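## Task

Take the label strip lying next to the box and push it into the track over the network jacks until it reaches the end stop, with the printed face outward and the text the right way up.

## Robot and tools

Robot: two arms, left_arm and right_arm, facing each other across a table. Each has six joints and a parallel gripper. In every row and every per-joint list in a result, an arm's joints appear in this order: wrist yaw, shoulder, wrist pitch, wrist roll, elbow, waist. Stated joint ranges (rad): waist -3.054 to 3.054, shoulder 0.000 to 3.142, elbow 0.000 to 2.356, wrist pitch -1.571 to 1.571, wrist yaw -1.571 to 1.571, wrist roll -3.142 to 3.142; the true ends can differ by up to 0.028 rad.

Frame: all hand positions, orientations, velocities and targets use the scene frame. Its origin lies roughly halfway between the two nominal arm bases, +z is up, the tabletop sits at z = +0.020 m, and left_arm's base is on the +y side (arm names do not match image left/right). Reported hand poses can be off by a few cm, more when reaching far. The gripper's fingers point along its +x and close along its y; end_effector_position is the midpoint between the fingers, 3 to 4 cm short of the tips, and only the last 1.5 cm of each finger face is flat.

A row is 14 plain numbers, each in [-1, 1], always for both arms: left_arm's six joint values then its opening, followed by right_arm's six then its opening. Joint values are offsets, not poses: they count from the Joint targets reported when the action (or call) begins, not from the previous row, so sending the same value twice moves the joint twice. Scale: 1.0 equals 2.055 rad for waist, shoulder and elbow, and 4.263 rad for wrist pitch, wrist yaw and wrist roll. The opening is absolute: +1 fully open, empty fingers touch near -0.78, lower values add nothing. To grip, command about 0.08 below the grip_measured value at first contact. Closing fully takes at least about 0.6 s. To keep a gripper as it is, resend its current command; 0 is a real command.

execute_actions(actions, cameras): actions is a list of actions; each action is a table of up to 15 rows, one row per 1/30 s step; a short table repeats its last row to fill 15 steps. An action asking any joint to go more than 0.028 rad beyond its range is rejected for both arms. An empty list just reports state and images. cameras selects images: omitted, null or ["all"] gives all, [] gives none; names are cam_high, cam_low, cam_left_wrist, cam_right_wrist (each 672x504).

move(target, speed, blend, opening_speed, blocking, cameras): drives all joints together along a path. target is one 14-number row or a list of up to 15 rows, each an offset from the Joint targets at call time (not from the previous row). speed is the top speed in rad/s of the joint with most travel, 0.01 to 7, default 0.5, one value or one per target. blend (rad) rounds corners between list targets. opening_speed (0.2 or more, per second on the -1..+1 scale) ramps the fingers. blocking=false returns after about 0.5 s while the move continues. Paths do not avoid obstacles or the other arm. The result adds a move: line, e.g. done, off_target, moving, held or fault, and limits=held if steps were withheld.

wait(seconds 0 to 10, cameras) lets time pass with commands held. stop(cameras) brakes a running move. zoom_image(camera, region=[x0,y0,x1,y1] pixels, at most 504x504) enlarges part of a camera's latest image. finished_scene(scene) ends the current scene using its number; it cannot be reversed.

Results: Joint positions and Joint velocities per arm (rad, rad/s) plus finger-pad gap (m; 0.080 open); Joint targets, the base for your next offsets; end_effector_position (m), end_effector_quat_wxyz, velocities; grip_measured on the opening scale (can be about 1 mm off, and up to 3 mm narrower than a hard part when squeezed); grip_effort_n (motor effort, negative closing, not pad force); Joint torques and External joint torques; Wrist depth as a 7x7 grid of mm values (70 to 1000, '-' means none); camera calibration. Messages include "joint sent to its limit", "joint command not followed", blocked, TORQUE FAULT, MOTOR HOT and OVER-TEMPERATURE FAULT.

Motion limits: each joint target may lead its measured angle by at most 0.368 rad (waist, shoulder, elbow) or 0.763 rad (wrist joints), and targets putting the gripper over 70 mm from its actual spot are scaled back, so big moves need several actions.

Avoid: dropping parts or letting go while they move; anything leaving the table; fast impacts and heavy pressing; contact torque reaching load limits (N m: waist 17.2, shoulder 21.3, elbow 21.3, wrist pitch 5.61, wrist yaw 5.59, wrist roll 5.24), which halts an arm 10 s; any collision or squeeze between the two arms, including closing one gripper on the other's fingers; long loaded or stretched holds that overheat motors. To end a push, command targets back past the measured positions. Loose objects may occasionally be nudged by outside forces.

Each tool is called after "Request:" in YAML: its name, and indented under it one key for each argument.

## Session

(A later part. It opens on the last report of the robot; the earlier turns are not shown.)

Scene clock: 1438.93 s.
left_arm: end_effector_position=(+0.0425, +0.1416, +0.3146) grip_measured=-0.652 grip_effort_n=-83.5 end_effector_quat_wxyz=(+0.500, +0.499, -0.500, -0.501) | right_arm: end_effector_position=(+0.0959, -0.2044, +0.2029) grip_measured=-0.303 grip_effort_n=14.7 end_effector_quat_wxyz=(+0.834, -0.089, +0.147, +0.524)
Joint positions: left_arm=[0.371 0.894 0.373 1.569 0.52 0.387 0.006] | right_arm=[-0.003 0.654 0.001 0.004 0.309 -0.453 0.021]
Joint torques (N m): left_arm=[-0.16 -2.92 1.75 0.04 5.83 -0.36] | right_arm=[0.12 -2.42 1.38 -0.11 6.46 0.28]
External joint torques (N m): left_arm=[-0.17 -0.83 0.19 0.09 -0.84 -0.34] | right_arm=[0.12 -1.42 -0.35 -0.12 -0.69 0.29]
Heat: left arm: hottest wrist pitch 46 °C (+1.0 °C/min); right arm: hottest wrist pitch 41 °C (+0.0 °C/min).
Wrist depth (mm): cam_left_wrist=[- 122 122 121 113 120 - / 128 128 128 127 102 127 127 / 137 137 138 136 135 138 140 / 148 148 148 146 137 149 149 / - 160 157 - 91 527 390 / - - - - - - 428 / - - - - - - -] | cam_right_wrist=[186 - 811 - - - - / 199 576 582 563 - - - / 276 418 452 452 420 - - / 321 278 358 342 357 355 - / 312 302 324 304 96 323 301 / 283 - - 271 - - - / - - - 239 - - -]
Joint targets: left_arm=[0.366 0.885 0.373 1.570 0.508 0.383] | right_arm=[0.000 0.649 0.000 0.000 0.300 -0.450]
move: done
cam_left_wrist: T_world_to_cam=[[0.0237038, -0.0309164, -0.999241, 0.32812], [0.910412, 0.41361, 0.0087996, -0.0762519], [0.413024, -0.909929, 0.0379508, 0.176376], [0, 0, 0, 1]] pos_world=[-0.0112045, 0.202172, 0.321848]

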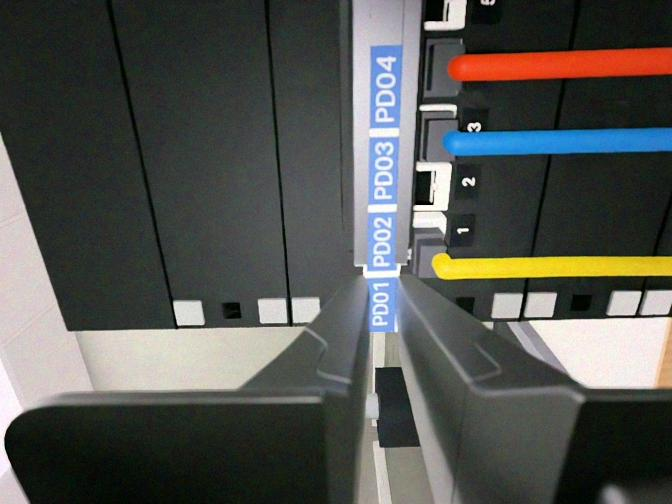

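Request:
execute_actions:
  actions: []
  cameras: ["cam_low", "cam_high"]

Request:
zoom_image:
  camera: "cam_low"
  region: [330, 180, 530, 330]

Scene clock: 1464.83 s.
left_arm: end_effector_position=(+0.0425, +0.1417, +0.3146) grip_measured=-0.652 grip_effort_n=-83.5 end_effector_quat_wxyz=(+0.500, +0.499, -0.500, -0.501) | right_arm: end_effector_position=(+0.0959, -0.2044, +0.2029) grip_measured=-0.303 grip_effort_n=14.7 end_effector_quat_wxyz=(+0.834, -0.089, +0.147, +0.524)
Joint names: [wrist yaw, shoulder, wrist pitch, wrist roll, elbow, waist]
Joint positions: left_arm=[0.37 0.893 0.373 1.569 0.52 0.387 0.006] | right_arm=[-0.003 0.654 0.001 0.004 0.309 -0.453 0.021]
Joint velocities: within noise
Joint torques (N m): left_arm=[-0.15 -2.97 1.74 0.03 5.9 -0.31] | right_arm=[0.11 -2.41 1.39 -0.13 6.43 0.27]
External joint torques (N m): left_arm=[-0.15 -0.91 0.2 0.08 -0.76 -0.32] | right_arm=[0.11 -1.36 -0.37 -0.13 -0.8 0.28]
Motor temperatures (°C): left_arm=[25 23 44 24 36 22] | right_arm=[24 24 41 26 32 23]
Heat: left arm: hottest wrist pitch 44 °C (+0.0 °C/min); right arm: hottest wrist pitch 41 °C (+0.0 °C/min).
Wrist depth (mm): cam_left_wrist=[- 122 122 120 113 120 - / 128 128 128 127 102 127 128 / 137 137 138 136 135 138 140 / 147 147 148 146 136 149 149 / - 161 157 - 91 529 391 / - - - - - - 425 / - - - - - - -] | cam_right_wrist=[187 - 820 - - - - / 199 580 582 566 - - - / 276 417 459 453 417 - - / 321 277 357 341 358 357 - / 312 302 322 304 96 322 301 / 281 - - 271 - - - / - - - 239 - - -]
Joint targets: left_arm=[0.366 0.885 0.373 1.570 0.508 0.383] | right_arm=[0.000 0.649 0.000 0.000 0.300 -0.450]
Tool commands: left_gripper/opening=-0.7 right_gripper/opening=-0.3
Images, in order (width x height): cam_high 672x504, cam_low 672x504.

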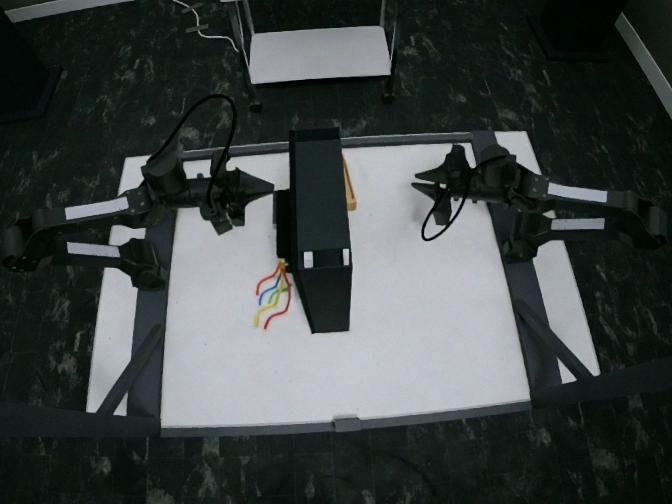

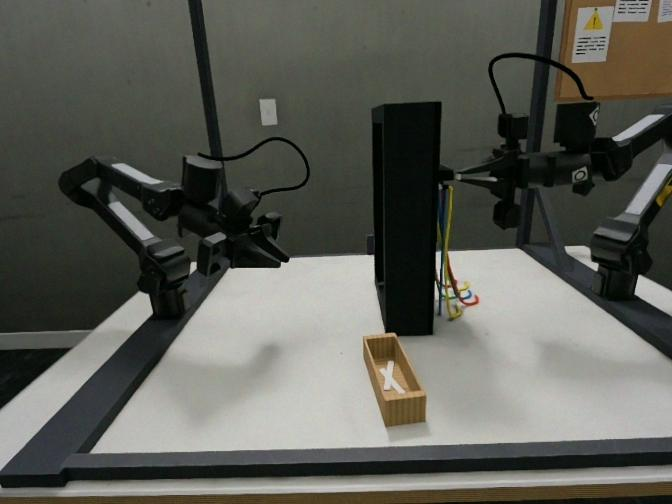

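Scaled by 2.520.

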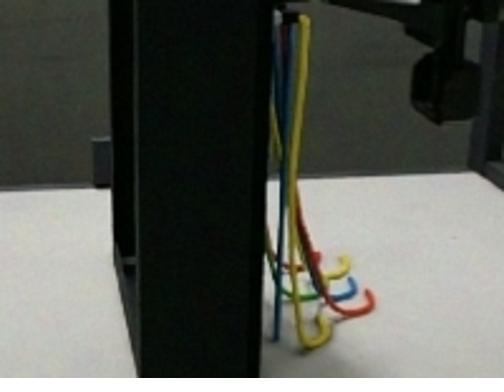

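Request:
zoom_image:
  camera: "cam_low"
  region: [425, 150, 505, 210]

Scaled by 6.300.

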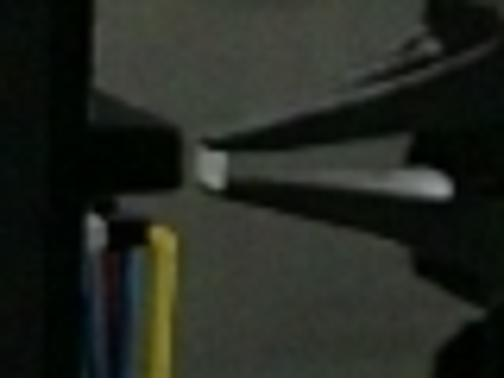

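Request:
move:
  target: [0, 0, 0, 0, 0, 0, -0.45, 0, 0, 0, 0, 0, 0, -0.3]
  opening_speed: 0.3
  cameras: ["cam_left_wrist"]

Request:
zoom_image:
  camera: "cam_left_wrist"
  region: [335, 200, 435, 340]

Scene clock: 1513.57 s.
left_arm: end_effector_position=(+0.0425, +0.1417, +0.3142) grip_measured=-0.454 grip_effort_n=15.6 end_effector_quat_wxyz=(+0.500, +0.499, -0.499, -0.502) | right_arm: end_effector_position=(+0.0959, -0.2044, +0.2029) grip_measured=-0.303 grip_effort_n=14.7 end_effector_quat_wxyz=(+0.834, -0.089, +0.147, +0.524)
Joint positions: left_arm=[0.37 0.893 0.372 1.569 0.519 0.387 0.015] | right_arm=[-0.003 0.654 0.001 0.004 0.309 -0.453 0.021]
Joint torques (N m): left_arm=[-0.17 -2.93 1.81 0.03 5.92 -0.32] | right_arm=[0.13 -2.39 1.4 -0.13 6.44 0.27]
External joint torques (N m): left_arm=[-0.17 -0.88 0.26 0.08 -0.75 -0.31] | right_arm=[0.13 -1.38 -0.34 -0.14 -0.73 0.28]
Heat: left arm: hottest wrist pitch 44 °C (-1.0 °C/min); right arm: hottest wrist pitch 41 °C (+0.0 °C/min).
Wrist depth (mm): cam_left_wrist=[- 122 121 121 101 120 120 / 128 128 129 127 106 128 128 / 137 137 138 136 131 138 141 / 147 148 149 146 137 149 149 / - 160 156 - - 159 387 / - - - - - - 406 / - - - - - - -] | cam_right_wrist=[187 - 812 - - - - / 199 580 581 568 - - - / 275 416 454 450 419 - - / 320 279 361 343 356 355 - / 312 303 321 302 96 323 300 / 281 - - 272 - - - / - - - 240 - - -]
Joint targets: left_arm=[0.366 0.885 0.373 1.570 0.508 0.383] | right_arm=[0.000 0.649 0.000 0.000 0.300 -0.450]
move: done
cam_left_wrist: T_world_to_cam=[[0.0233098, -0.0297727, -0.999285, 0.327598], [0.910246, 0.413972, 0.00889894, -0.0763564], [0.413411, -0.909802, 0.0367501, 0.176753], [0, 0, 0, 1]] pos_world=[-0.0112049, 0.202174, 0.321548]

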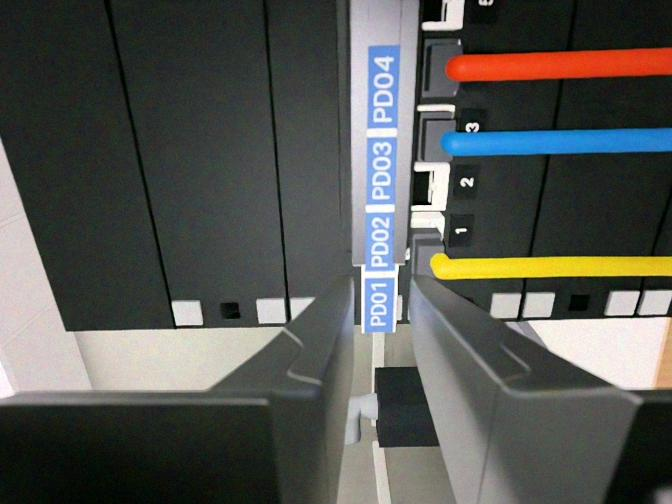

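Scaled by 3.600.

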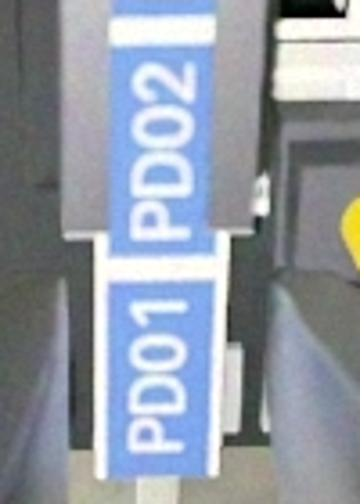

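Request:
zoom_image:
  camera: "cam_left_wrist"
  region: [350, 290, 410, 340]

Request:
zoom_image:
  camera: "cam_left_wrist"
  region: [345, 230, 420, 292]

Scaled by 8.400.

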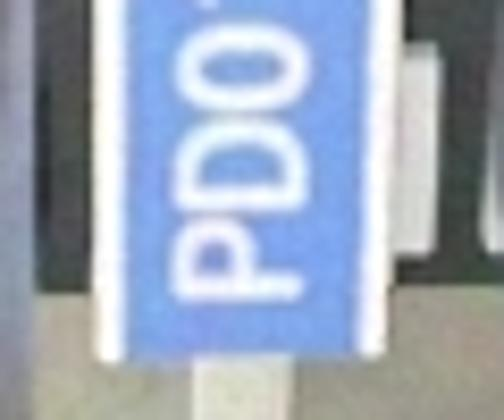

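Scaled by 6.720.

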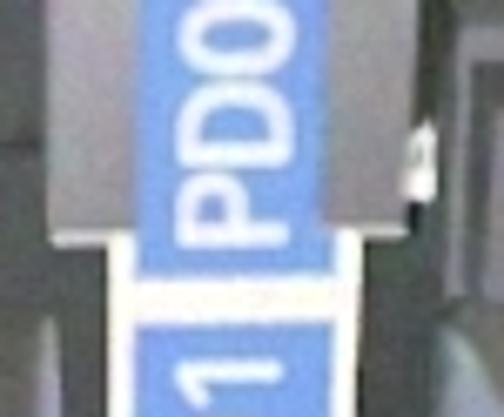

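Request:
move:
  target:
    - [0.001877, 0.005839, 0, 0, 0.012652, 0.003893, -0.45, 0, 0, 0, 0, 0, 0, -0.3]
    - [0.028609, 0.030788, 0.008039, 0, 0.022628, 0.059348, -0.45, 0, 0, 0, 0, 0, 0, -0.3]
    - [0.033695, 0.032462, -0.001234, 0, 0.042564, 0.069898, -0.45, 0, 0, 0, 0, 0, 0, -0.3]
  speed: [0.06, 0.08, 0.06]
  cameras: ["cam_left_wrist"]

Request:
zoom_image:
  camera: "cam_left_wrist"
  region: [330, 130, 470, 330]

Scene clock: 1567.40 s.
left_arm: end_effector_position=(+0.0692, +0.1414, +0.3235) grip_measured=-0.453 grip_effort_n=16.0 end_effector_quat_wxyz=(+0.500, +0.499, -0.499, -0.502) | right_arm: end_effector_position=(+0.0959, -0.2044, +0.2029) grip_measured=-0.303 grip_effort_n=14.7 end_effector_quat_wxyz=(+0.834, -0.089, +0.147, +0.524)
Joint positions: left_arm=[0.505 0.948 0.367 1.569 0.577 0.522 0.015] | right_arm=[-0.003 0.654 0.001 0.004 0.309 -0.453 0.021]
Joint torques (N m): left_arm=[0.14 -1.67 1.74 0.02 9.56 0.3] | right_arm=[0.12 -2.46 1.39 -0.13 6.38 0.24]
External joint torques (N m): left_arm=[0.14 0.71 0.21 0.07 2.88 0.3] | right_arm=[0.12 -1.41 -0.37 -0.13 -0.84 0.24]
Heat: left arm: hottest wrist pitch 44 °C (+0.0 °C/min); right arm: hottest wrist pitch 41 °C (+0.0 °C/min).
Wrist depth (mm): cam_left_wrist=[- 121 121 120 84 122 122 / 128 128 128 128 90 129 129 / 137 137 137 138 112 134 140 / - 148 147 146 - 541 149 / - - - - - 588 435 / - - - - - - 415 / - - - - - - -] | cam_right_wrist=[187 - 816 - - - - / 199 582 580 562 - - - / 276 415 453 449 419 - - / 322 276 360 339 354 356 - / 311 301 324 303 96 322 301 / 282 - - 271 - - - / - - - 240 - - -]
Joint targets: left_arm=[0.510 0.952 0.368 1.570 0.596 0.527] | right_arm=[0.000 0.649 0.000 0.000 0.300 -0.450]
move: done
cam_left_wrist: T_world_to_cam=[[0.0223499, -0.0285548, -0.999342, 0.336148], [0.909944, 0.414644, 0.00850268, -0.100619], [0.414129, -0.909536, 0.0352505, 0.16553], [0, 0, 0, 1]] pos_world=[0.0154941, 0.201875, 0.330947]

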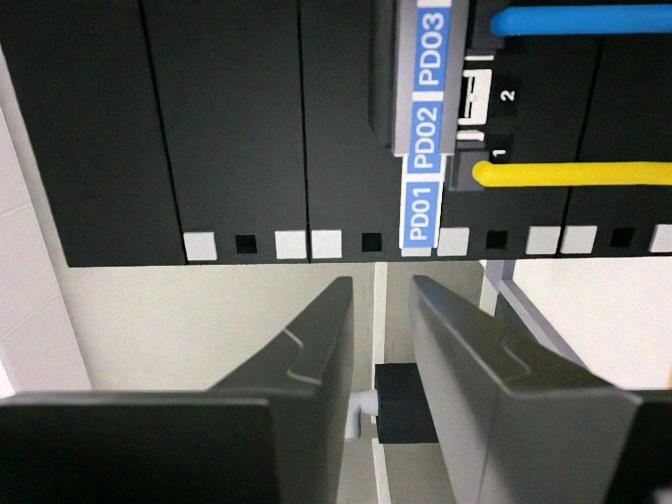

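Scaled by 2.520.

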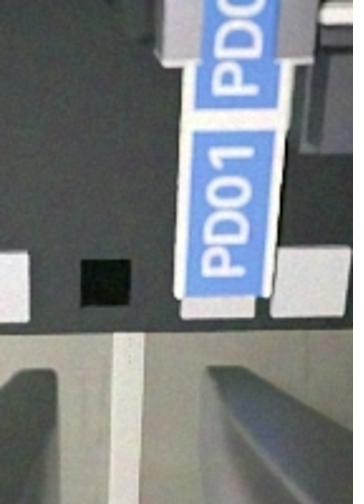

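Request:
move:
  target:
    - [-0.001877, -0.006083, 0, 0, -0.012652, -0.003893, -0.45, 0, 0, 0, 0, 0, 0, -0.3]
    - [-0.00783, -0.012847, -0.00258, 0, -0.01455, -0.016243, -0.45, 0, 0, 0, 0, 0, 0, -0.3]
  speed: 0.05
  cameras: ["cam_left_wrist"]

Request:
zoom_image:
  camera: "cam_left_wrist"
  region: [380, 150, 480, 300]

Scene clock: 1616.23 s.
left_arm: end_effector_position=(+0.0640, +0.1413, +0.3250) grip_measured=-0.453 grip_effort_n=15.6 end_effector_quat_wxyz=(+0.500, +0.499, -0.500, -0.502) | right_arm: end_effector_position=(+0.0959, -0.2044, +0.2029) grip_measured=-0.303 grip_effort_n=14.7 end_effector_quat_wxyz=(+0.834, -0.089, +0.147, +0.524)
Joint positions: left_arm=[0.481 0.935 0.356 1.569 0.577 0.498 0.015] | right_arm=[-0.003 0.654 0.001 0.004 0.309 -0.453 0.021]
Joint torques (N m): left_arm=[-0.16 -3.32 1.75 0.03 5.92 -0.27] | right_arm=[0.12 -2.38 1.4 -0.13 6.42 0.34]
External joint torques (N m): left_arm=[-0.16 -0.98 0.21 0.08 -0.8 -0.26] | right_arm=[0.12 -1.37 -0.33 -0.14 -0.73 0.33]
Heat: left arm: hottest wrist pitch 42 °C (-2.0 °C/min); right arm: hottest wrist pitch 42 °C (+1.0 °C/min).
Wrist depth (mm): cam_left_wrist=[- 121 121 120 82 119 118 / 128 128 128 128 96 127 129 / 136 137 137 137 99 136 138 / 152 147 147 146 147 149 149 / - - - - - 612 437 / - - - - - - 421 / - - - - - - -] | cam_right_wrist=[187 - 820 - - - - / 199 586 583 562 - - - / 275 416 452 452 418 - - / 322 277 361 341 354 357 - / 312 302 324 303 96 323 303 / 283 - - 270 - - - / - - - 240 - - -]
Joint targets: left_arm=[0.476 0.926 0.357 1.570 0.566 0.493] | right_arm=[0.000 0.649 0.000 0.000 0.300 -0.450]
move: done
cam_left_wrist: T_world_to_cam=[[0.0231183, -0.029863, -0.999287, 0.337899], [0.910435, 0.413561, 0.00870376, -0.0958434], [0.413006, -0.909987, 0.0367491, 0.167195], [0, 0, 0, 1]] pos_world=[0.010395, 0.201873, 0.332348]

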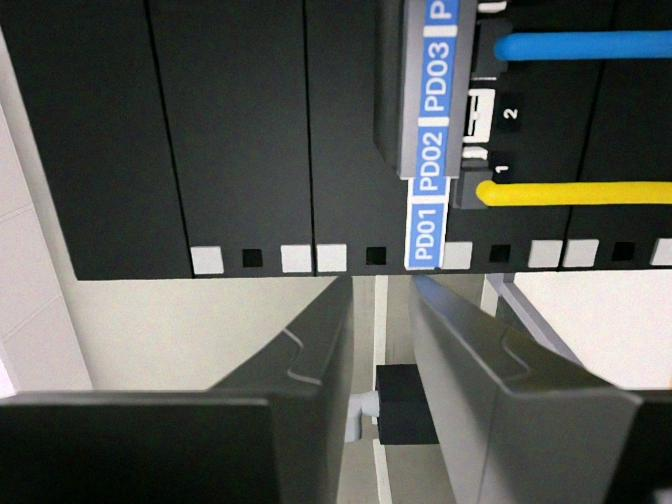

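Scaled by 3.360.

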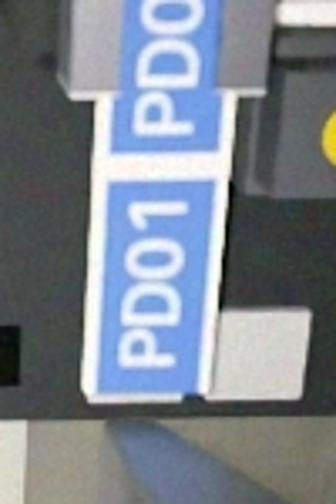

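Request:
move:
  target: [-0.017577, -0.01601, -0.004269, 0, -0.007153, -0.036462, -0.45, 0, 0, 0, 0, 0, 0, -0.3]
  speed: 0.04
  cameras: ["cam_left_wrist"]

Request:
zoom_image:
  camera: "cam_left_wrist"
  region: [380, 150, 480, 300]

Scene clock: 1637.90 s.
left_arm: end_effector_position=(+0.0492, +0.1415, +0.3242) grip_measured=-0.453 grip_effort_n=15.6 end_effector_quat_wxyz=(+0.500, +0.499, -0.500, -0.502) | right_arm: end_effector_position=(+0.0959, -0.2044, +0.2029) grip_measured=-0.303 grip_effort_n=14.7 end_effector_quat_wxyz=(+0.834, -0.089, +0.147, +0.524)
Joint positions: left_arm=[0.406 0.902 0.338 1.569 0.562 0.423 0.015] | right_arm=[-0.003 0.654 0.001 0.004 0.309 -0.453 0.021]
Joint torques (N m): left_arm=[-0.13 -3.15 1.79 0.04 5.94 -0.36] | right_arm=[0.12 -2.37 1.39 -0.12 6.38 0.22]
External joint torques (N m): left_arm=[-0.14 -1 0.23 0.09 -0.79 -0.34] | right_arm=[0.12 -1.35 -0.35 -0.13 -0.81 0.21]
Heat: left arm: hottest wrist pitch 44 °C (+1.0 °C/min); right arm: hottest wrist pitch 42 °C (+1.0 °C/min).
Wrist depth (mm): cam_left_wrist=[- 121 122 120 87 118 91 / 128 128 128 129 93 126 125 / 136 137 137 137 100 138 140 / 149 148 148 148 106 144 151 / - - 155 - - 577 422 / - - - - - - 420 / - - - - - - -] | cam_right_wrist=[187 - 808 - - - - / 200 582 582 560 - - - / 275 416 454 454 416 - - / 321 279 360 342 356 355 - / 313 302 323 303 96 322 302 / 281 - - 272 - - - / - - - 240 - - -]
Joint targets: left_arm=[0.402 0.893 0.339 1.570 0.551 0.418] | right_arm=[0.000 0.649 0.000 0.000 0.300 -0.450]
move: done
cam_left_wrist: T_world_to_cam=[[0.0232094, -0.0298219, -0.999286, 0.337437], [0.910433, 0.413563, 0.00880365, -0.082437], [0.413005, -0.909987, 0.0367493, 0.173428], [0, 0, 0, 1]] pos_world=[-0.00440494, 0.201973, 0.331548]

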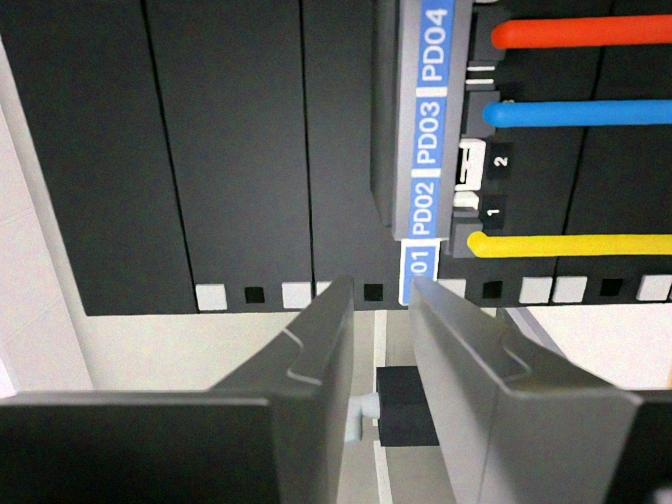

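Scaled by 3.360.

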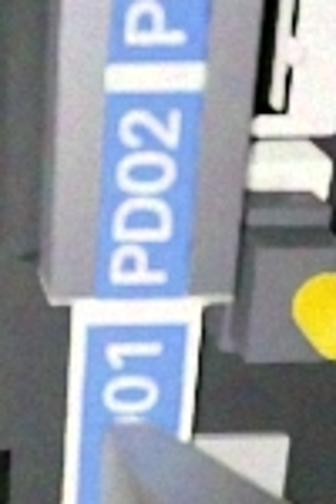

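Request:
zoom_image:
  camera: "cam_left_wrist"
  region: [385, 225, 465, 315]

Request:
execute_actions:
  actions: []
  cameras: ["cam_low"]

Request:
zoom_image:
  camera: "cam_low"
  region: [425, 150, 505, 210]

Scaled by 5.600.

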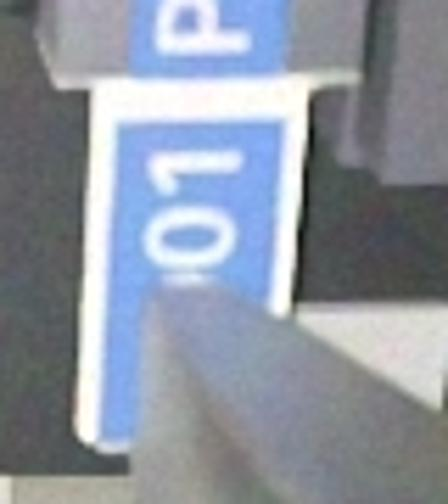

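Scene clock: 1659.93 s.
left_arm: end_effector_position=(+0.0492, +0.1415, +0.3242) grip_measured=-0.453 grip_effort_n=16.0 end_effector_quat_wxyz=(+0.500, +0.499, -0.499, -0.502) | right_arm: end_effector_position=(+0.0959, -0.2044, +0.2029) grip_measured=-0.303 grip_effort_n=14.7 end_effector_quat_wxyz=(+0.834, -0.089, +0.147, +0.524)
Joint names: [wrist yaw, shoulder, wrist pitch, wrist roll, elbow, waist]
Joint positions: left_arm=[0.406 0.902 0.338 1.569 0.562 0.423 0.015] | right_arm=[-0.003 0.654 0.001 0.004 0.309 -0.453 0.021]
Joint velocities: within noise
Joint torques (N m): left_arm=[-0.16 -3.15 1.79 0.03 5.98 -0.33] | right_arm=[0.13 -2.41 1.4 -0.13 6.39 0.24]
External joint torques (N m): left_arm=[-0.16 -0.96 0.22 0.08 -0.81 -0.33] | right_arm=[0.13 -1.37 -0.36 -0.14 -0.83 0.24]
Motor temperatures (°C): left_arm=[25 23 45 24 38 22] | right_arm=[24 23 42 26 32 23]
Heat: left arm: hottest wrist pitch 45 °C (+3.0 °C/min); right arm: hottest wrist pitch 42 °C (+0.0 °C/min).
Wrist depth (mm): cam_left_wrist=[- 121 122 120 84 118 91 / 128 128 128 128 93 125 125 / 136 137 137 137 100 138 140 / 149 147 148 148 107 144 151 / - - 155 - - 576 415 / - - - - - - 419 / - - - - - - -] | cam_right_wrist=[187 - 812 - - - - / 199 577 582 564 - - - / 275 415 452 450 419 - - / 321 278 359 339 355 355 - / 311 303 325 303 97 321 303 / 282 - - 270 - - - / - - - 240 - - -]
Joint targets: left_arm=[0.402 0.893 0.339 1.570 0.551 0.419] | right_arm=[0.000 0.649 0.000 0.000 0.300 -0.450]
Tool commands: left_gripper/opening=-0.45 right_gripper/opening=-0.3
Images, in order (width x height): cam_low 672x504.

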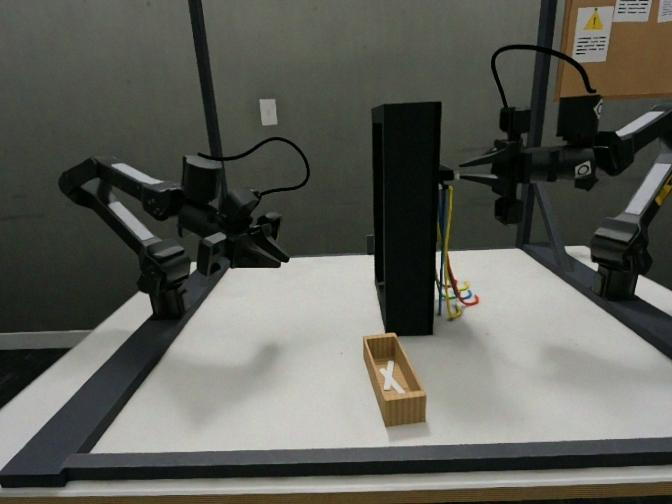

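Scaled by 6.300.

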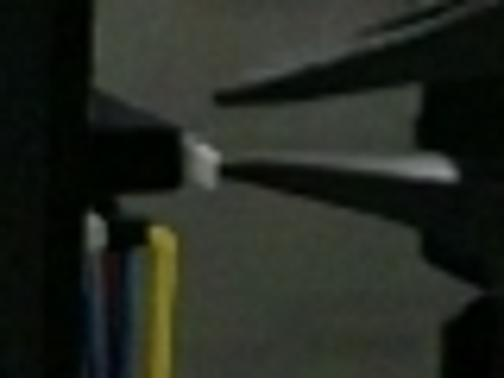

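Request:
move:
  target:
    - [0, -0.00764, -0.002416, 0, -0.002676, 0, -0.45, 0, 0, 0, 0, 0, 0, -0.3]
    - [0.018508, 0.013723, 0.002698, 0, 0.016642, 0.038394, -0.45, 0, 0, 0, 0, 0, 0, -0.3]
    - [0.013582, 0.024526, 0.006052, 0, 0.020487, 0.028175, -0.45, 0, 0, 0, 0, 0, 0, -0.3]
  speed: [0.04, 0.08, 0.05]
  cameras: ["cam_left_wrist"]

Request:
zoom_image:
  camera: "cam_left_wrist"
  region: [385, 155, 465, 295]

Scene clock: 1733.63 s.
left_arm: end_effector_position=(+0.0615, +0.1394, +0.3235) grip_measured=-0.453 grip_effort_n=16.0 end_effector_quat_wxyz=(+0.499, +0.499, -0.499, -0.503) | right_arm: end_effector_position=(+0.0959, -0.2044, +0.2029) grip_measured=-0.303 grip_effort_n=14.7 end_effector_quat_wxyz=(+0.834, -0.089, +0.147, +0.524)
Joint positions: left_arm=[0.464 0.939 0.36 1.569 0.574 0.481 0.015] | right_arm=[-0.003 0.654 0.001 0.004 0.309 -0.453 0.021]
Joint torques (N m): left_arm=[-0.17 -1.6 2 0.02 9.61 -0.38] | right_arm=[0.13 -2.45 1.39 -0.12 6.42 0.3]
External joint torques (N m): left_arm=[-0.17 0.73 0.46 0.07 2.91 -0.36] | right_arm=[0.13 -1.43 -0.35 -0.13 -0.76 0.28]
Heat: left arm: hottest wrist pitch 45 °C (+0.0 °C/min); right arm: hottest wrist pitch 42 °C (+0.0 °C/min).
Wrist depth (mm): cam_left_wrist=[- 121 118 118 82 117 116 / - 125 126 126 89 125 127 / 135 135 135 136 113 134 135 / 145 145 146 146 146 147 147 / - - - - - 612 433 / - - - - - - 419 / - - - - - - -] | cam_right_wrist=[187 - 823 - - - - / 199 586 577 567 - - - / 276 413 454 450 423 - - / 323 277 358 342 356 357 - / 310 301 321 306 96 323 303 / 281 - - 272 - - - / - - - 240 - - -]
Joint targets: left_arm=[0.460 0.943 0.364 1.570 0.593 0.476] | right_arm=[0.000 0.649 0.000 0.000 0.300 -0.450]
move: done
cam_left_wrist: T_world_to_cam=[[0.0220814, -0.0278083, -0.999369, 0.336123], [0.910408, 0.413623, 0.00860633, -0.0927079], [0.413123, -0.910023, 0.0344502, 0.167228], [0, 0, 0, 1]] pos_world=[0.00789408, 0.199875, 0.330947]

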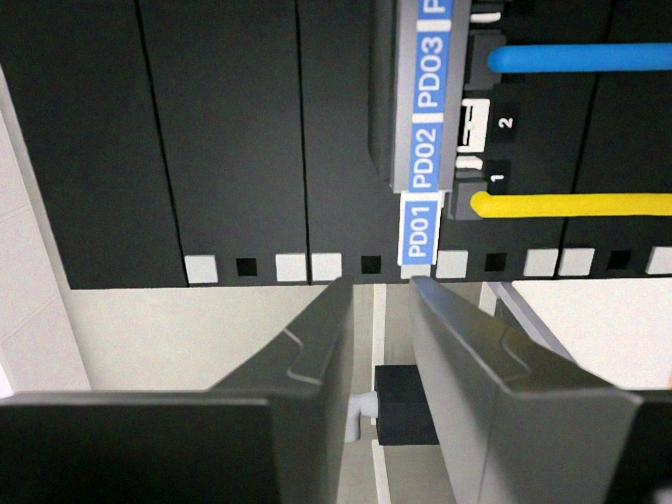

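Scaled by 3.600.

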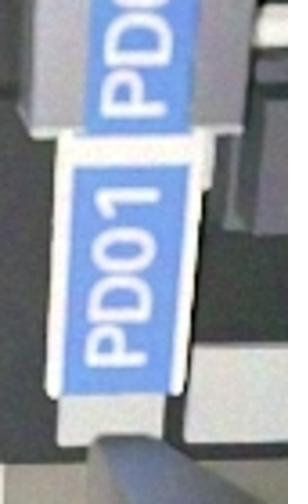

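Request:
move:
  target:
    - [0, -0.006083, 0, 0, -0.012652, 0, -0.45, 0, 0, 0, 0, 0, 0, -0.3]
    - [-0.011799, -0.017713, -0.004621, 0, -0.016642, -0.024477, -0.45, 0, 0, 0, 0, 0, 0, -0.3]
  speed: [0.05, 0.04]
  cameras: ["cam_left_wrist"]

Request:
zoom_image:
  camera: "cam_left_wrist"
  region: [385, 155, 465, 295]

Scene clock: 1778.87 s.
left_arm: end_effector_position=(+0.0515, +0.1394, +0.3250) grip_measured=-0.453 grip_effort_n=16.0 end_effector_quat_wxyz=(+0.500, +0.499, -0.500, -0.502) | right_arm: end_effector_position=(+0.0959, -0.2044, +0.2029) grip_measured=-0.303 grip_effort_n=14.7 end_effector_quat_wxyz=(+0.834, -0.089, +0.147, +0.524)
Joint positions: left_arm=[0.414 0.916 0.344 1.569 0.57 0.43 0.015] | right_arm=[-0.003 0.654 0.001 0.004 0.309 -0.453 0.021]
Joint torques (N m): left_arm=[-0.15 -3.23 1.77 0.03 5.96 -0.3] | right_arm=[0.11 -2.43 1.39 -0.11 6.4 0.26]
External joint torques (N m): left_arm=[-0.15 -1.05 0.24 0.08 -0.71 -0.3] | right_arm=[0.11 -1.38 -0.36 -0.12 -0.83 0.28]
Motor temperatures (°C): left_arm=[25 22 46 24 45 22] | right_arm=[24 22 42 26 32 23]
Heat: left arm: hottest wrist pitch 46 °C (+1.0 °C/min); right arm: hottest wrist pitch 42 °C (+0.0 °C/min).
Wrist depth (mm): cam_left_wrist=[- 121 118 118 81 103 88 / - 126 126 126 95 124 124 / 134 135 135 135 96 136 136 / 147 145 145 146 118 146 147 / - - 152 - - 578 421 / - - - - - - 423 / - - - - - - -] | cam_right_wrist=[187 - 805 - - - - / 199 584 582 562 - - - / 275 417 456 452 419 - - / 321 277 359 339 356 357 - / 313 301 325 302 96 321 303 / 282 - - 273 - - - / - - - 240 - - -]
Joint targets: left_arm=[0.409 0.907 0.345 1.570 0.559 0.426] | right_arm=[0.000 0.649 0.000 0.000 0.300 -0.450]
move: done
cam_left_wrist: T_world_to_cam=[[0.0232094, -0.0298219, -0.999286, 0.338123], [0.910433, 0.413563, 0.00880365, -0.083711], [0.413005, -0.909987, 0.0367493, 0.170629], [0, 0, 0, 1]] pos_world=[-0.00210494, 0.199973, 0.332348]

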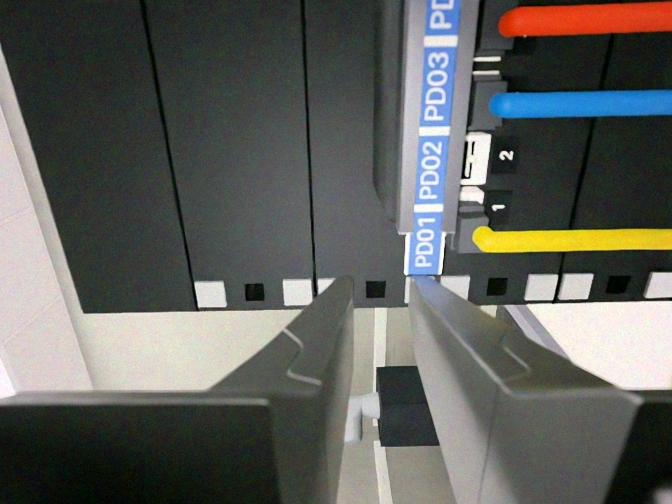

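Scaled by 3.600.

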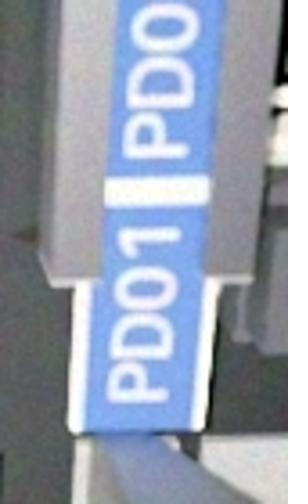

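Request:
move:
  target: [-0.012336, -0.009552, -0.00251, 0, -0.004326, -0.025591, -0.45, 0, 0, 0, 0, 0, 0, -0.3]
  speed: 0.04
  cameras: ["cam_left_wrist"]

Request:
zoom_image:
  camera: "cam_left_wrist"
  region: [385, 205, 465, 305]

Scene clock: 1802.50 s.
left_arm: end_effector_position=(+0.0415, +0.1395, +0.3246) grip_measured=-0.453 grip_effort_n=16.0 end_effector_quat_wxyz=(+0.500, +0.499, -0.500, -0.502) | right_arm: end_effector_position=(+0.0959, -0.2044, +0.2029) grip_measured=-0.303 grip_effort_n=14.7 end_effector_quat_wxyz=(+0.834, -0.089, +0.147, +0.524)
Joint positions: left_arm=[0.361 0.896 0.333 1.569 0.561 0.378 0.015] | right_arm=[-0.003 0.654 0.001 0.004 0.309 -0.453 0.021]
Joint torques (N m): left_arm=[-0.18 -3.13 1.8 0.03 5.92 -0.34] | right_arm=[0.12 -2.43 1.41 -0.12 6.32 0.37]
External joint torques (N m): left_arm=[-0.19 -0.92 0.2 0.08 -0.89 -0.33] | right_arm=[0.13 -1.41 -0.33 -0.12 -0.86 0.36]
Motor temperatures (°C): left_arm=[25 23 43 24 40 22] | right_arm=[24 22 42 26 32 23]
Heat: left arm: hottest wrist pitch 43 °C (-2.0 °C/min); right arm: hottest wrist pitch 42 °C (+0.0 °C/min).
Wrist depth (mm): cam_left_wrist=[- 121 118 118 81 118 116 / - 126 126 126 94 125 127 / 135 135 135 135 98 136 136 / 147 145 145 146 104 143 143 / - 156 153 - - 155 159 / - - - - - - 420 / - - - - - - -] | cam_right_wrist=[187 - 814 - - - - / 200 579 583 559 - - - / 277 417 451 451 417 - - / 322 277 358 340 358 356 - / 314 301 321 303 96 322 299 / 281 - - 272 - - - / - - - 240 - - -]
Joint targets: left_arm=[0.357 0.887 0.334 1.570 0.550 0.373] | right_arm=[0.000 0.649 0.000 0.000 0.300 -0.450]
move: done
cam_left_wrist: T_world_to_cam=[[0.0234661, -0.030147, -0.99927, 0.338021], [0.910412, 0.413606, 0.00890133, -0.0746859], [0.413036, -0.909957, 0.0371519, 0.174725], [0, 0, 0, 1]] pos_world=[-0.0121047, 0.200073, 0.331948]

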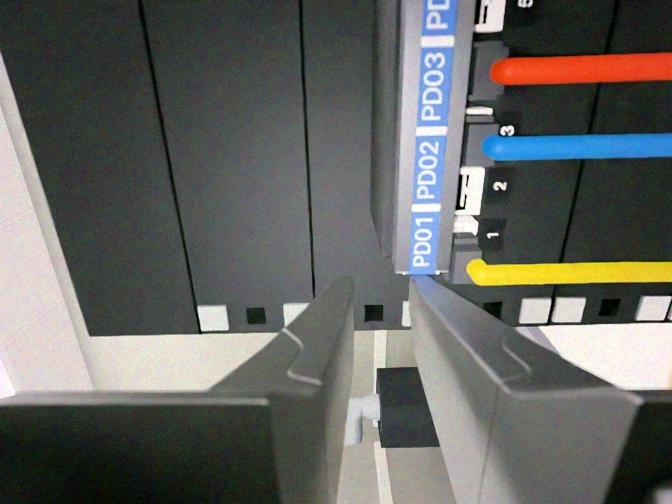

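Scaled by 5.040.

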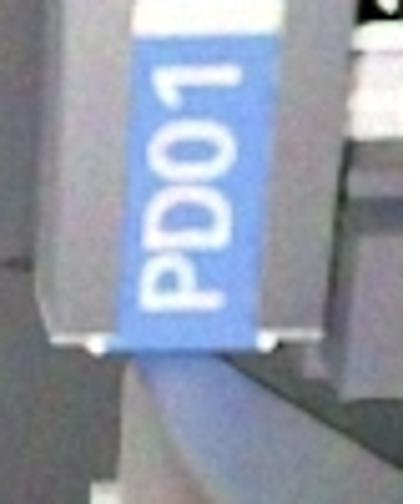

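Request:
move:
  target: [-0.002536, -0.001752, -0.000563, 0, -0.000599, -0.00526, -0.45, 0, 0, 0, 0, 0, 0, -0.3]
  speed: 0.03
  cameras: ["cam_left_wrist"]

Request:
zoom_image:
  camera: "cam_left_wrist"
  region: [385, 235, 455, 305]

Scene clock: 1827.50 s.
left_arm: end_effector_position=(+0.0395, +0.1395, +0.3246) grip_measured=-0.453 grip_effort_n=15.1 end_effector_quat_wxyz=(+0.500, +0.499, -0.500, -0.502) | right_arm: end_effector_position=(+0.0959, -0.2044, +0.2029) grip_measured=-0.303 grip_effort_n=14.7 end_effector_quat_wxyz=(+0.834, -0.089, +0.147, +0.524)
Joint positions: left_arm=[0.351 0.893 0.331 1.569 0.56 0.367 0.015] | right_arm=[-0.003 0.654 0.001 0.004 0.309 -0.453 0.021]
Joint torques (N m): left_arm=[-0.17 -3.12 1.8 0.03 5.97 -0.3] | right_arm=[0.13 -2.44 1.38 -0.11 6.41 0.28]
External joint torques (N m): left_arm=[-0.17 -1.04 0.25 0.08 -0.72 -0.28] | right_arm=[0.12 -1.44 -0.34 -0.12 -0.7 0.3]
Heat: left arm: hottest wrist pitch 46 °C (+0.0 °C/min); right arm: hottest wrist pitch 42 °C (+0.0 °C/min).
Wrist depth (mm): cam_left_wrist=[- 121 118 118 81 119 - / - 126 126 126 93 126 127 / 134 135 135 135 98 136 136 / 147 145 145 146 104 146 144 / - 157 152 - - 155 159 / - - - - - - 420 / - - - - - - -] | cam_right_wrist=[188 - 819 - - - - / 200 578 576 562 - - - / 276 418 455 453 417 - - / 319 276 359 342 353 356 - / 309 303 323 303 96 320 302 / 280 - - 271 - - - / - - - 240 - - -]
Joint targets: left_arm=[0.346 0.884 0.332 1.570 0.549 0.363] | right_arm=[0.000 0.649 0.000 0.000 0.300 -0.450]
move: done
cam_left_wrist: T_world_to_cam=[[0.0234648, -0.0301448, -0.99927, 0.338068], [0.910429, 0.413569, 0.00890263, -0.0728577], [0.412998, -0.909974, 0.0371491, 0.175555], [0, 0, 0, 1]] pos_world=[-0.0141047, 0.200073, 0.331948]

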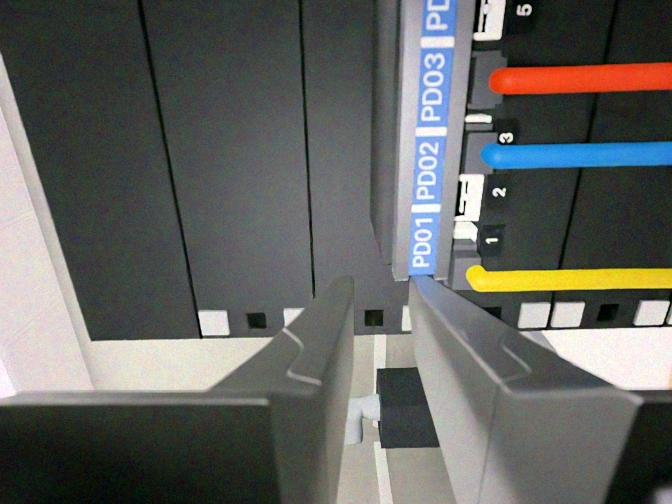

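Scaled by 7.200.

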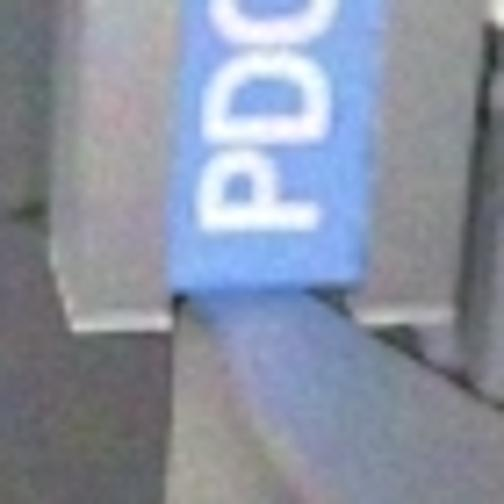

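Request:
move:
  target: [-0.001267, -0.000876, -0.000422, 0, 0, -0.002628, -0.45, 0, 0, 0, 0, 0, 0, -0.3]
  speed: 0.03
  cameras: ["cam_left_wrist"]

Request:
zoom_image:
  camera: "cam_left_wrist"
  region: [385, 235, 455, 305]

Scene clock: 1846.93 s.
left_arm: end_effector_position=(+0.0384, +0.1395, +0.3246) grip_measured=-0.453 grip_effort_n=15.1 end_effector_quat_wxyz=(+0.499, +0.499, -0.500, -0.502) | right_arm: end_effector_position=(+0.0959, -0.2044, +0.2029) grip_measured=-0.303 grip_effort_n=14.7 end_effector_quat_wxyz=(+0.834, -0.089, +0.147, +0.524)
Joint positions: left_arm=[0.345 0.891 0.329 1.569 0.56 0.361 0.015] | right_arm=[-0.003 0.654 0.001 0.004 0.309 -0.453 0.021]
Joint torques (N m): left_arm=[-0.16 -3.08 1.81 0.03 6 -0.32] | right_arm=[0.11 -2.42 1.4 -0.11 6.39 0.32]
External joint torques (N m): left_arm=[-0.17 -0.91 0.21 0.08 -0.84 -0.3] | right_arm=[0.11 -1.38 -0.35 -0.11 -0.82 0.32]
Motor temperatures (°C): left_arm=[25 23 46 24 35 22] | right_arm=[24 22 42 26 32 23]
Heat: left arm: hottest wrist pitch 46 °C (+1.0 °C/min); right arm: hottest wrist pitch 42 °C (+0.0 °C/min).
Wrist depth (mm): cam_left_wrist=[- 121 118 118 81 119 119 / - 126 126 127 94 127 129 / 134 135 135 135 97 136 136 / 147 145 146 146 104 146 147 / - 157 153 - - 156 159 / - - - - - - 420 / - - - - - - -] | cam_right_wrist=[187 - 820 - - - - / 199 580 580 563 - - - / 276 420 455 451 418 - - / 321 276 359 339 355 354 - / 313 303 326 302 96 322 303 / 281 - - 271 - - - / - - - 240 - - -]
Joint targets: left_arm=[0.341 0.882 0.330 1.570 0.549 0.357] | right_arm=[0.000 0.649 0.000 0.000 0.300 -0.450]
move: done
cam_left_wrist: T_world_to_cam=[[0.0232875, -0.0297908, -0.999285, 0.338025], [0.910561, 0.413279, 0.00889917, -0.071795], [0.412718, -0.910117, 0.0367505, 0.176166], [0, 0, 0, 1]] pos_world=[-0.0152048, 0.200073, 0.331948]

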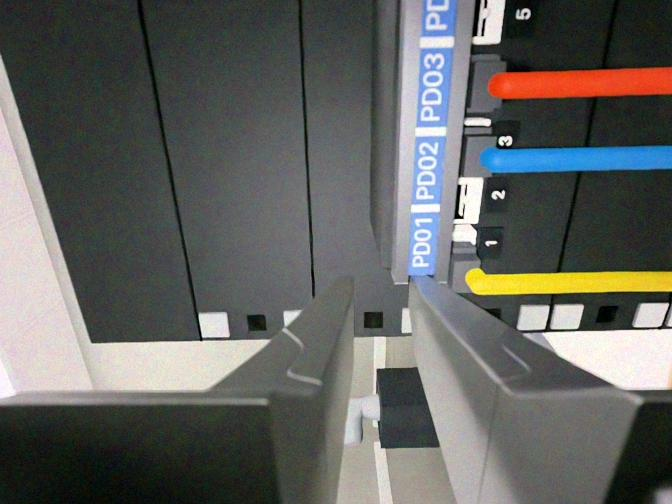

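Scaled by 7.200.

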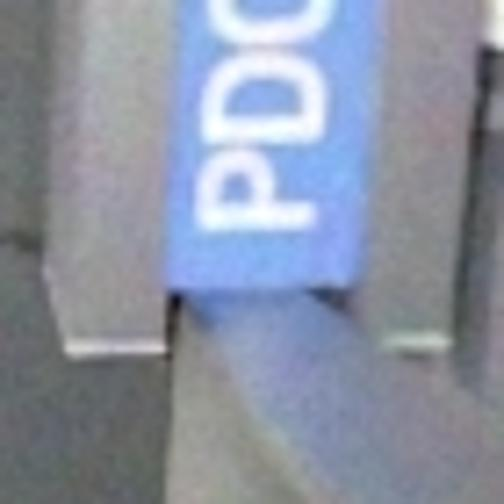

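Request:
move:
  target: [-0.000891, -0.000613, -0.00023, 0, -0.00015, -0.001849, -0.45, 0, 0, 0, 0, 0, 0, -0.3]
  speed: 0.03
  cameras: ["cam_left_wrist"]

Request:
zoom_image:
  camera: "cam_left_wrist"
  region: [385, 235, 455, 305]

Scene clock: 1854.40 s.
left_arm: end_effector_position=(+0.0379, +0.1395, +0.3245) grip_measured=-0.453 grip_effort_n=15.6 end_effector_quat_wxyz=(+0.500, +0.499, -0.499, -0.502) | right_arm: end_effector_position=(+0.0959, -0.2044, +0.2029) grip_measured=-0.303 grip_effort_n=14.7 end_effector_quat_wxyz=(+0.834, -0.089, +0.147, +0.524)
Joint positions: left_arm=[0.341 0.89 0.328 1.569 0.559 0.358 0.015] | right_arm=[-0.003 0.654 0.001 0.004 0.309 -0.453 0.021]
Joint torques (N m): left_arm=[-0.16 -3.09 1.83 0.02 6.01 -0.34] | right_arm=[0.12 -2.38 1.4 -0.12 6.36 0.24]
External joint torques (N m): left_arm=[-0.16 -0.98 0.25 0.07 -0.73 -0.33] | right_arm=[0.12 -1.37 -0.33 -0.12 -0.78 0.24]
Heat: left arm: hottest wrist pitch 46 °C (+2.0 °C/min); right arm: hottest wrist pitch 42 °C (+0.0 °C/min).
Wrist depth (mm): cam_left_wrist=[- 120 118 118 81 119 119 / - 126 126 126 94 127 129 / 135 134 135 135 98 136 136 / 147 145 145 146 104 146 147 / - 157 152 - - 156 159 / - - - - - - 420 / - - - - - - -] | cam_right_wrist=[187 - 823 - - - - / 200 587 583 564 - - - / 275 414 452 453 418 - - / 321 277 358 341 355 358 - / 312 300 324 305 96 323 303 / 283 - - 271 - - - / - - - 240 - - -]
Joint targets: left_arm=[0.337 0.881 0.329 1.570 0.549 0.353] | right_arm=[0.000 0.649 0.000 0.000 0.300 -0.450]
move: done
cam_left_wrist: T_world_to_cam=[[0.0231864, -0.0294996, -0.999296, 0.337878], [0.910247, 0.41397, 0.00889965, -0.071441], [0.413416, -0.909812, 0.0364504, 0.176335], [0, 0, 0, 1]] pos_world=[-0.0157051, 0.199974, 0.331848]

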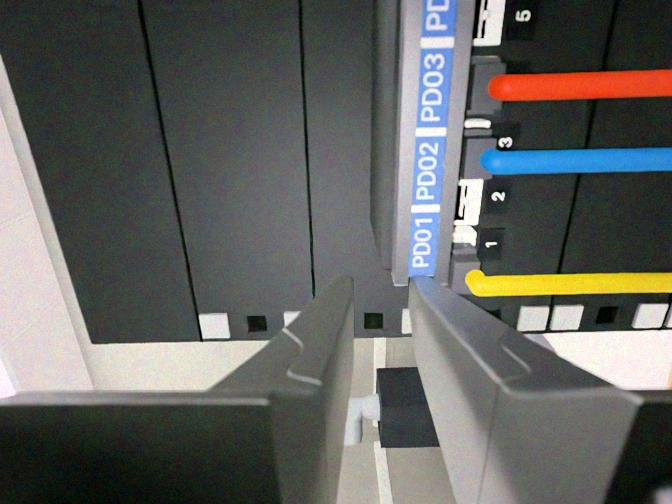

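Scaled by 7.200.

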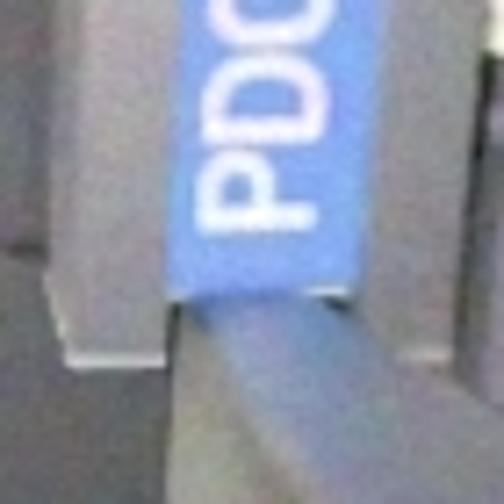

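Request:
zoom_image:
  camera: "cam_left_wrist"
  region: [402, 262, 444, 292]

Scaled by 12.000.

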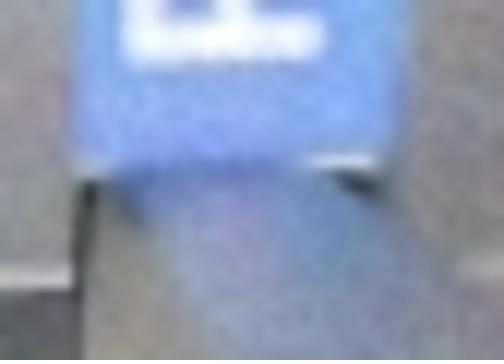

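Request:
move:
  target: [-0.000891, -0.000613, -0.00023, 0, -0.00015, -0.001849, -0.45, 0, 0, 0, 0, 0, 0, -0.3]
  speed: 0.03
  cameras: ["cam_left_wrist"]

Request:
zoom_image:
  camera: "cam_left_wrist"
  region: [402, 262, 444, 292]

Scene clock: 1869.57 s.
left_arm: end_effector_position=(+0.0376, +0.1395, +0.3245) grip_measured=-0.453 grip_effort_n=16.0 end_effector_quat_wxyz=(+0.500, +0.500, -0.499, -0.501) | right_arm: end_effector_position=(+0.0959, -0.2044, +0.2029) grip_measured=-0.303 grip_effort_n=14.7 end_effector_quat_wxyz=(+0.834, -0.089, +0.147, +0.524)
Joint positions: left_arm=[0.336 0.888 0.327 1.569 0.559 0.355 0.015] | right_arm=[-0.003 0.654 0.001 0.004 0.309 -0.453 0.021]
Joint torques (N m): left_arm=[-0.12 -3.12 1.82 0.03 5.97 -0.46] | right_arm=[0.12 -2.42 1.4 -0.13 6.41 0.23]
External joint torques (N m): left_arm=[-0.13 -1.03 0.25 0.08 -0.74 -0.43] | right_arm=[0.12 -1.4 -0.34 -0.14 -0.77 0.24]
Heat: left arm: hottest wrist pitch 45 °C (+0.0 °C/min); right arm: hottest wrist pitch 42 °C (+0.0 °C/min).
Wrist depth (mm): cam_left_wrist=[- 121 118 118 81 119 117 / 125 126 126 126 94 127 129 / 135 135 135 135 98 136 136 / 147 145 145 146 104 146 147 / - 157 153 - - 156 159 / - - - - - - 421 / - - - - - - -] | cam_right_wrist=[187 - 825 - - - - / 200 589 579 565 - - - / 276 418 454 452 415 - - / 320 278 357 340 354 355 - / 314 300 322 303 96 322 304 / 282 - - 272 - - - / - - - 240 - - -]
Joint targets: left_arm=[0.333 0.879 0.328 1.570 0.548 0.350] | right_arm=[0.000 0.649 0.000 0.000 0.300 -0.450]
move: done
cam_left_wrist: T_world_to_cam=[[0.0233354, -0.0294143, -0.999295, 0.337872], [0.909465, 0.415683, 0.00900209, -0.0714663], [0.415125, -0.909034, 0.0364515, 0.176374], [0, 0, 0, 1]] pos_world=[-0.0161053, 0.199975, 0.331848]

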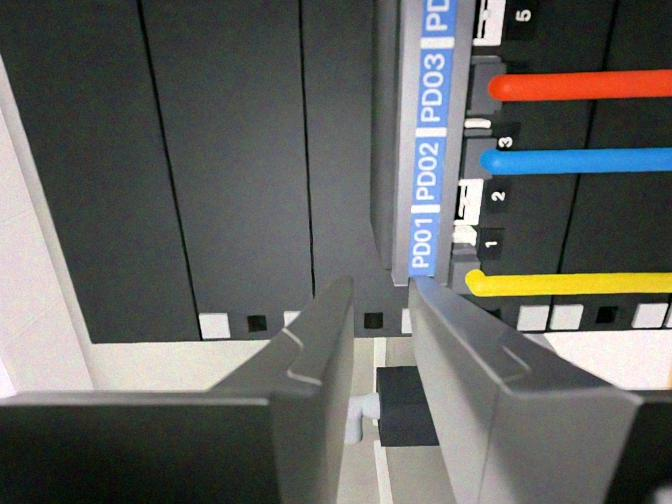

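Scaled by 12.000.

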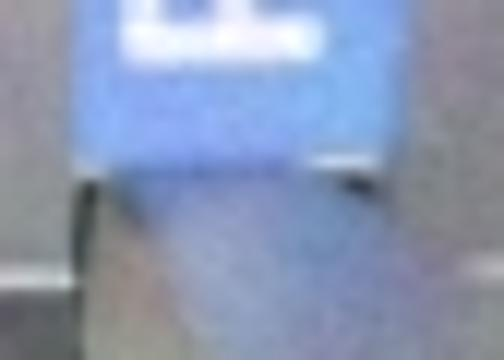

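Request:
move:
  target: [-0.000891, -0.000613, -0.00023, 0, -0.00015, -0.001849, -0.45, 0, 0, 0, 0, 0, 0, -0.3]
  speed: 0.03
  cameras: ["cam_left_wrist"]

Request:
zoom_image:
  camera: "cam_left_wrist"
  region: [402, 262, 444, 292]

Scene clock: 1881.23 s.
left_arm: end_effector_position=(+0.0371, +0.1396, +0.3246) grip_measured=-0.453 grip_effort_n=15.1 end_effector_quat_wxyz=(+0.500, +0.500, -0.499, -0.501) | right_arm: end_effector_position=(+0.0959, -0.2044, +0.2029) grip_measured=-0.303 grip_effort_n=14.7 end_effector_quat_wxyz=(+0.834, -0.089, +0.147, +0.524)
Joint positions: left_arm=[0.332 0.887 0.326 1.569 0.559 0.351 0.015] | right_arm=[-0.003 0.654 0.001 0.004 0.309 -0.453 0.021]
Joint torques (N m): left_arm=[-0.11 -3.06 1.83 0.03 5.98 -0.45] | right_arm=[0.13 -2.41 1.39 -0.12 6.39 0.26]
External joint torques (N m): left_arm=[-0.11 -0.96 0.25 0.08 -0.75 -0.44] | right_arm=[0.13 -1.36 -0.36 -0.12 -0.83 0.25]
Heat: left arm: hottest wrist pitch 44 °C (-2.0 °C/min); right arm: hottest wrist pitch 42 °C (+0.0 °C/min).
Wrist depth (mm): cam_left_wrist=[- 120 118 118 81 119 117 / 125 126 126 126 93 127 129 / 134 135 135 135 97 136 136 / 147 145 145 145 104 146 147 / - 157 153 - - 154 160 / - - - - - - 421 / - - - - - - -] | cam_right_wrist=[187 - 817 - - - - / 199 583 578 570 - - - / 277 416 455 449 422 - - / 320 278 357 340 356 355 - / 313 301 324 303 96 321 302 / 282 - - 272 - - - / - - - 240 - - -]
Joint targets: left_arm=[0.329 0.878 0.327 1.570 0.548 0.346] | right_arm=[0.000 0.649 0.000 0.000 0.300 -0.450]
move: done
cam_left_wrist: T_world_to_cam=[[0.0233574, -0.0293962, -0.999295, 0.337983], [0.909148, 0.416375, 0.00900183, -0.0710654], [0.415817, -0.908718, 0.0364509, 0.176568], [0, 0, 0, 1]] pos_world=[-0.0167054, 0.199976, 0.331948]

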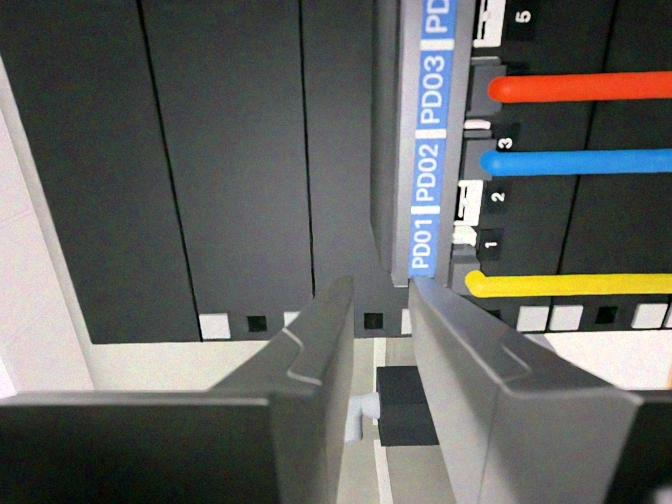

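Scaled by 12.000.

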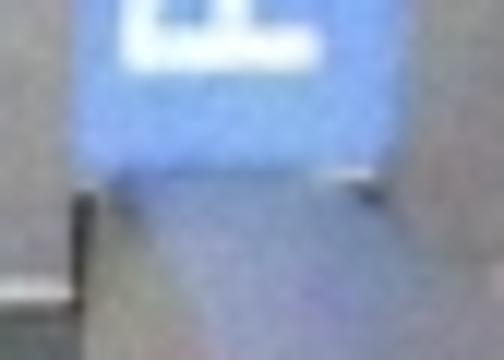

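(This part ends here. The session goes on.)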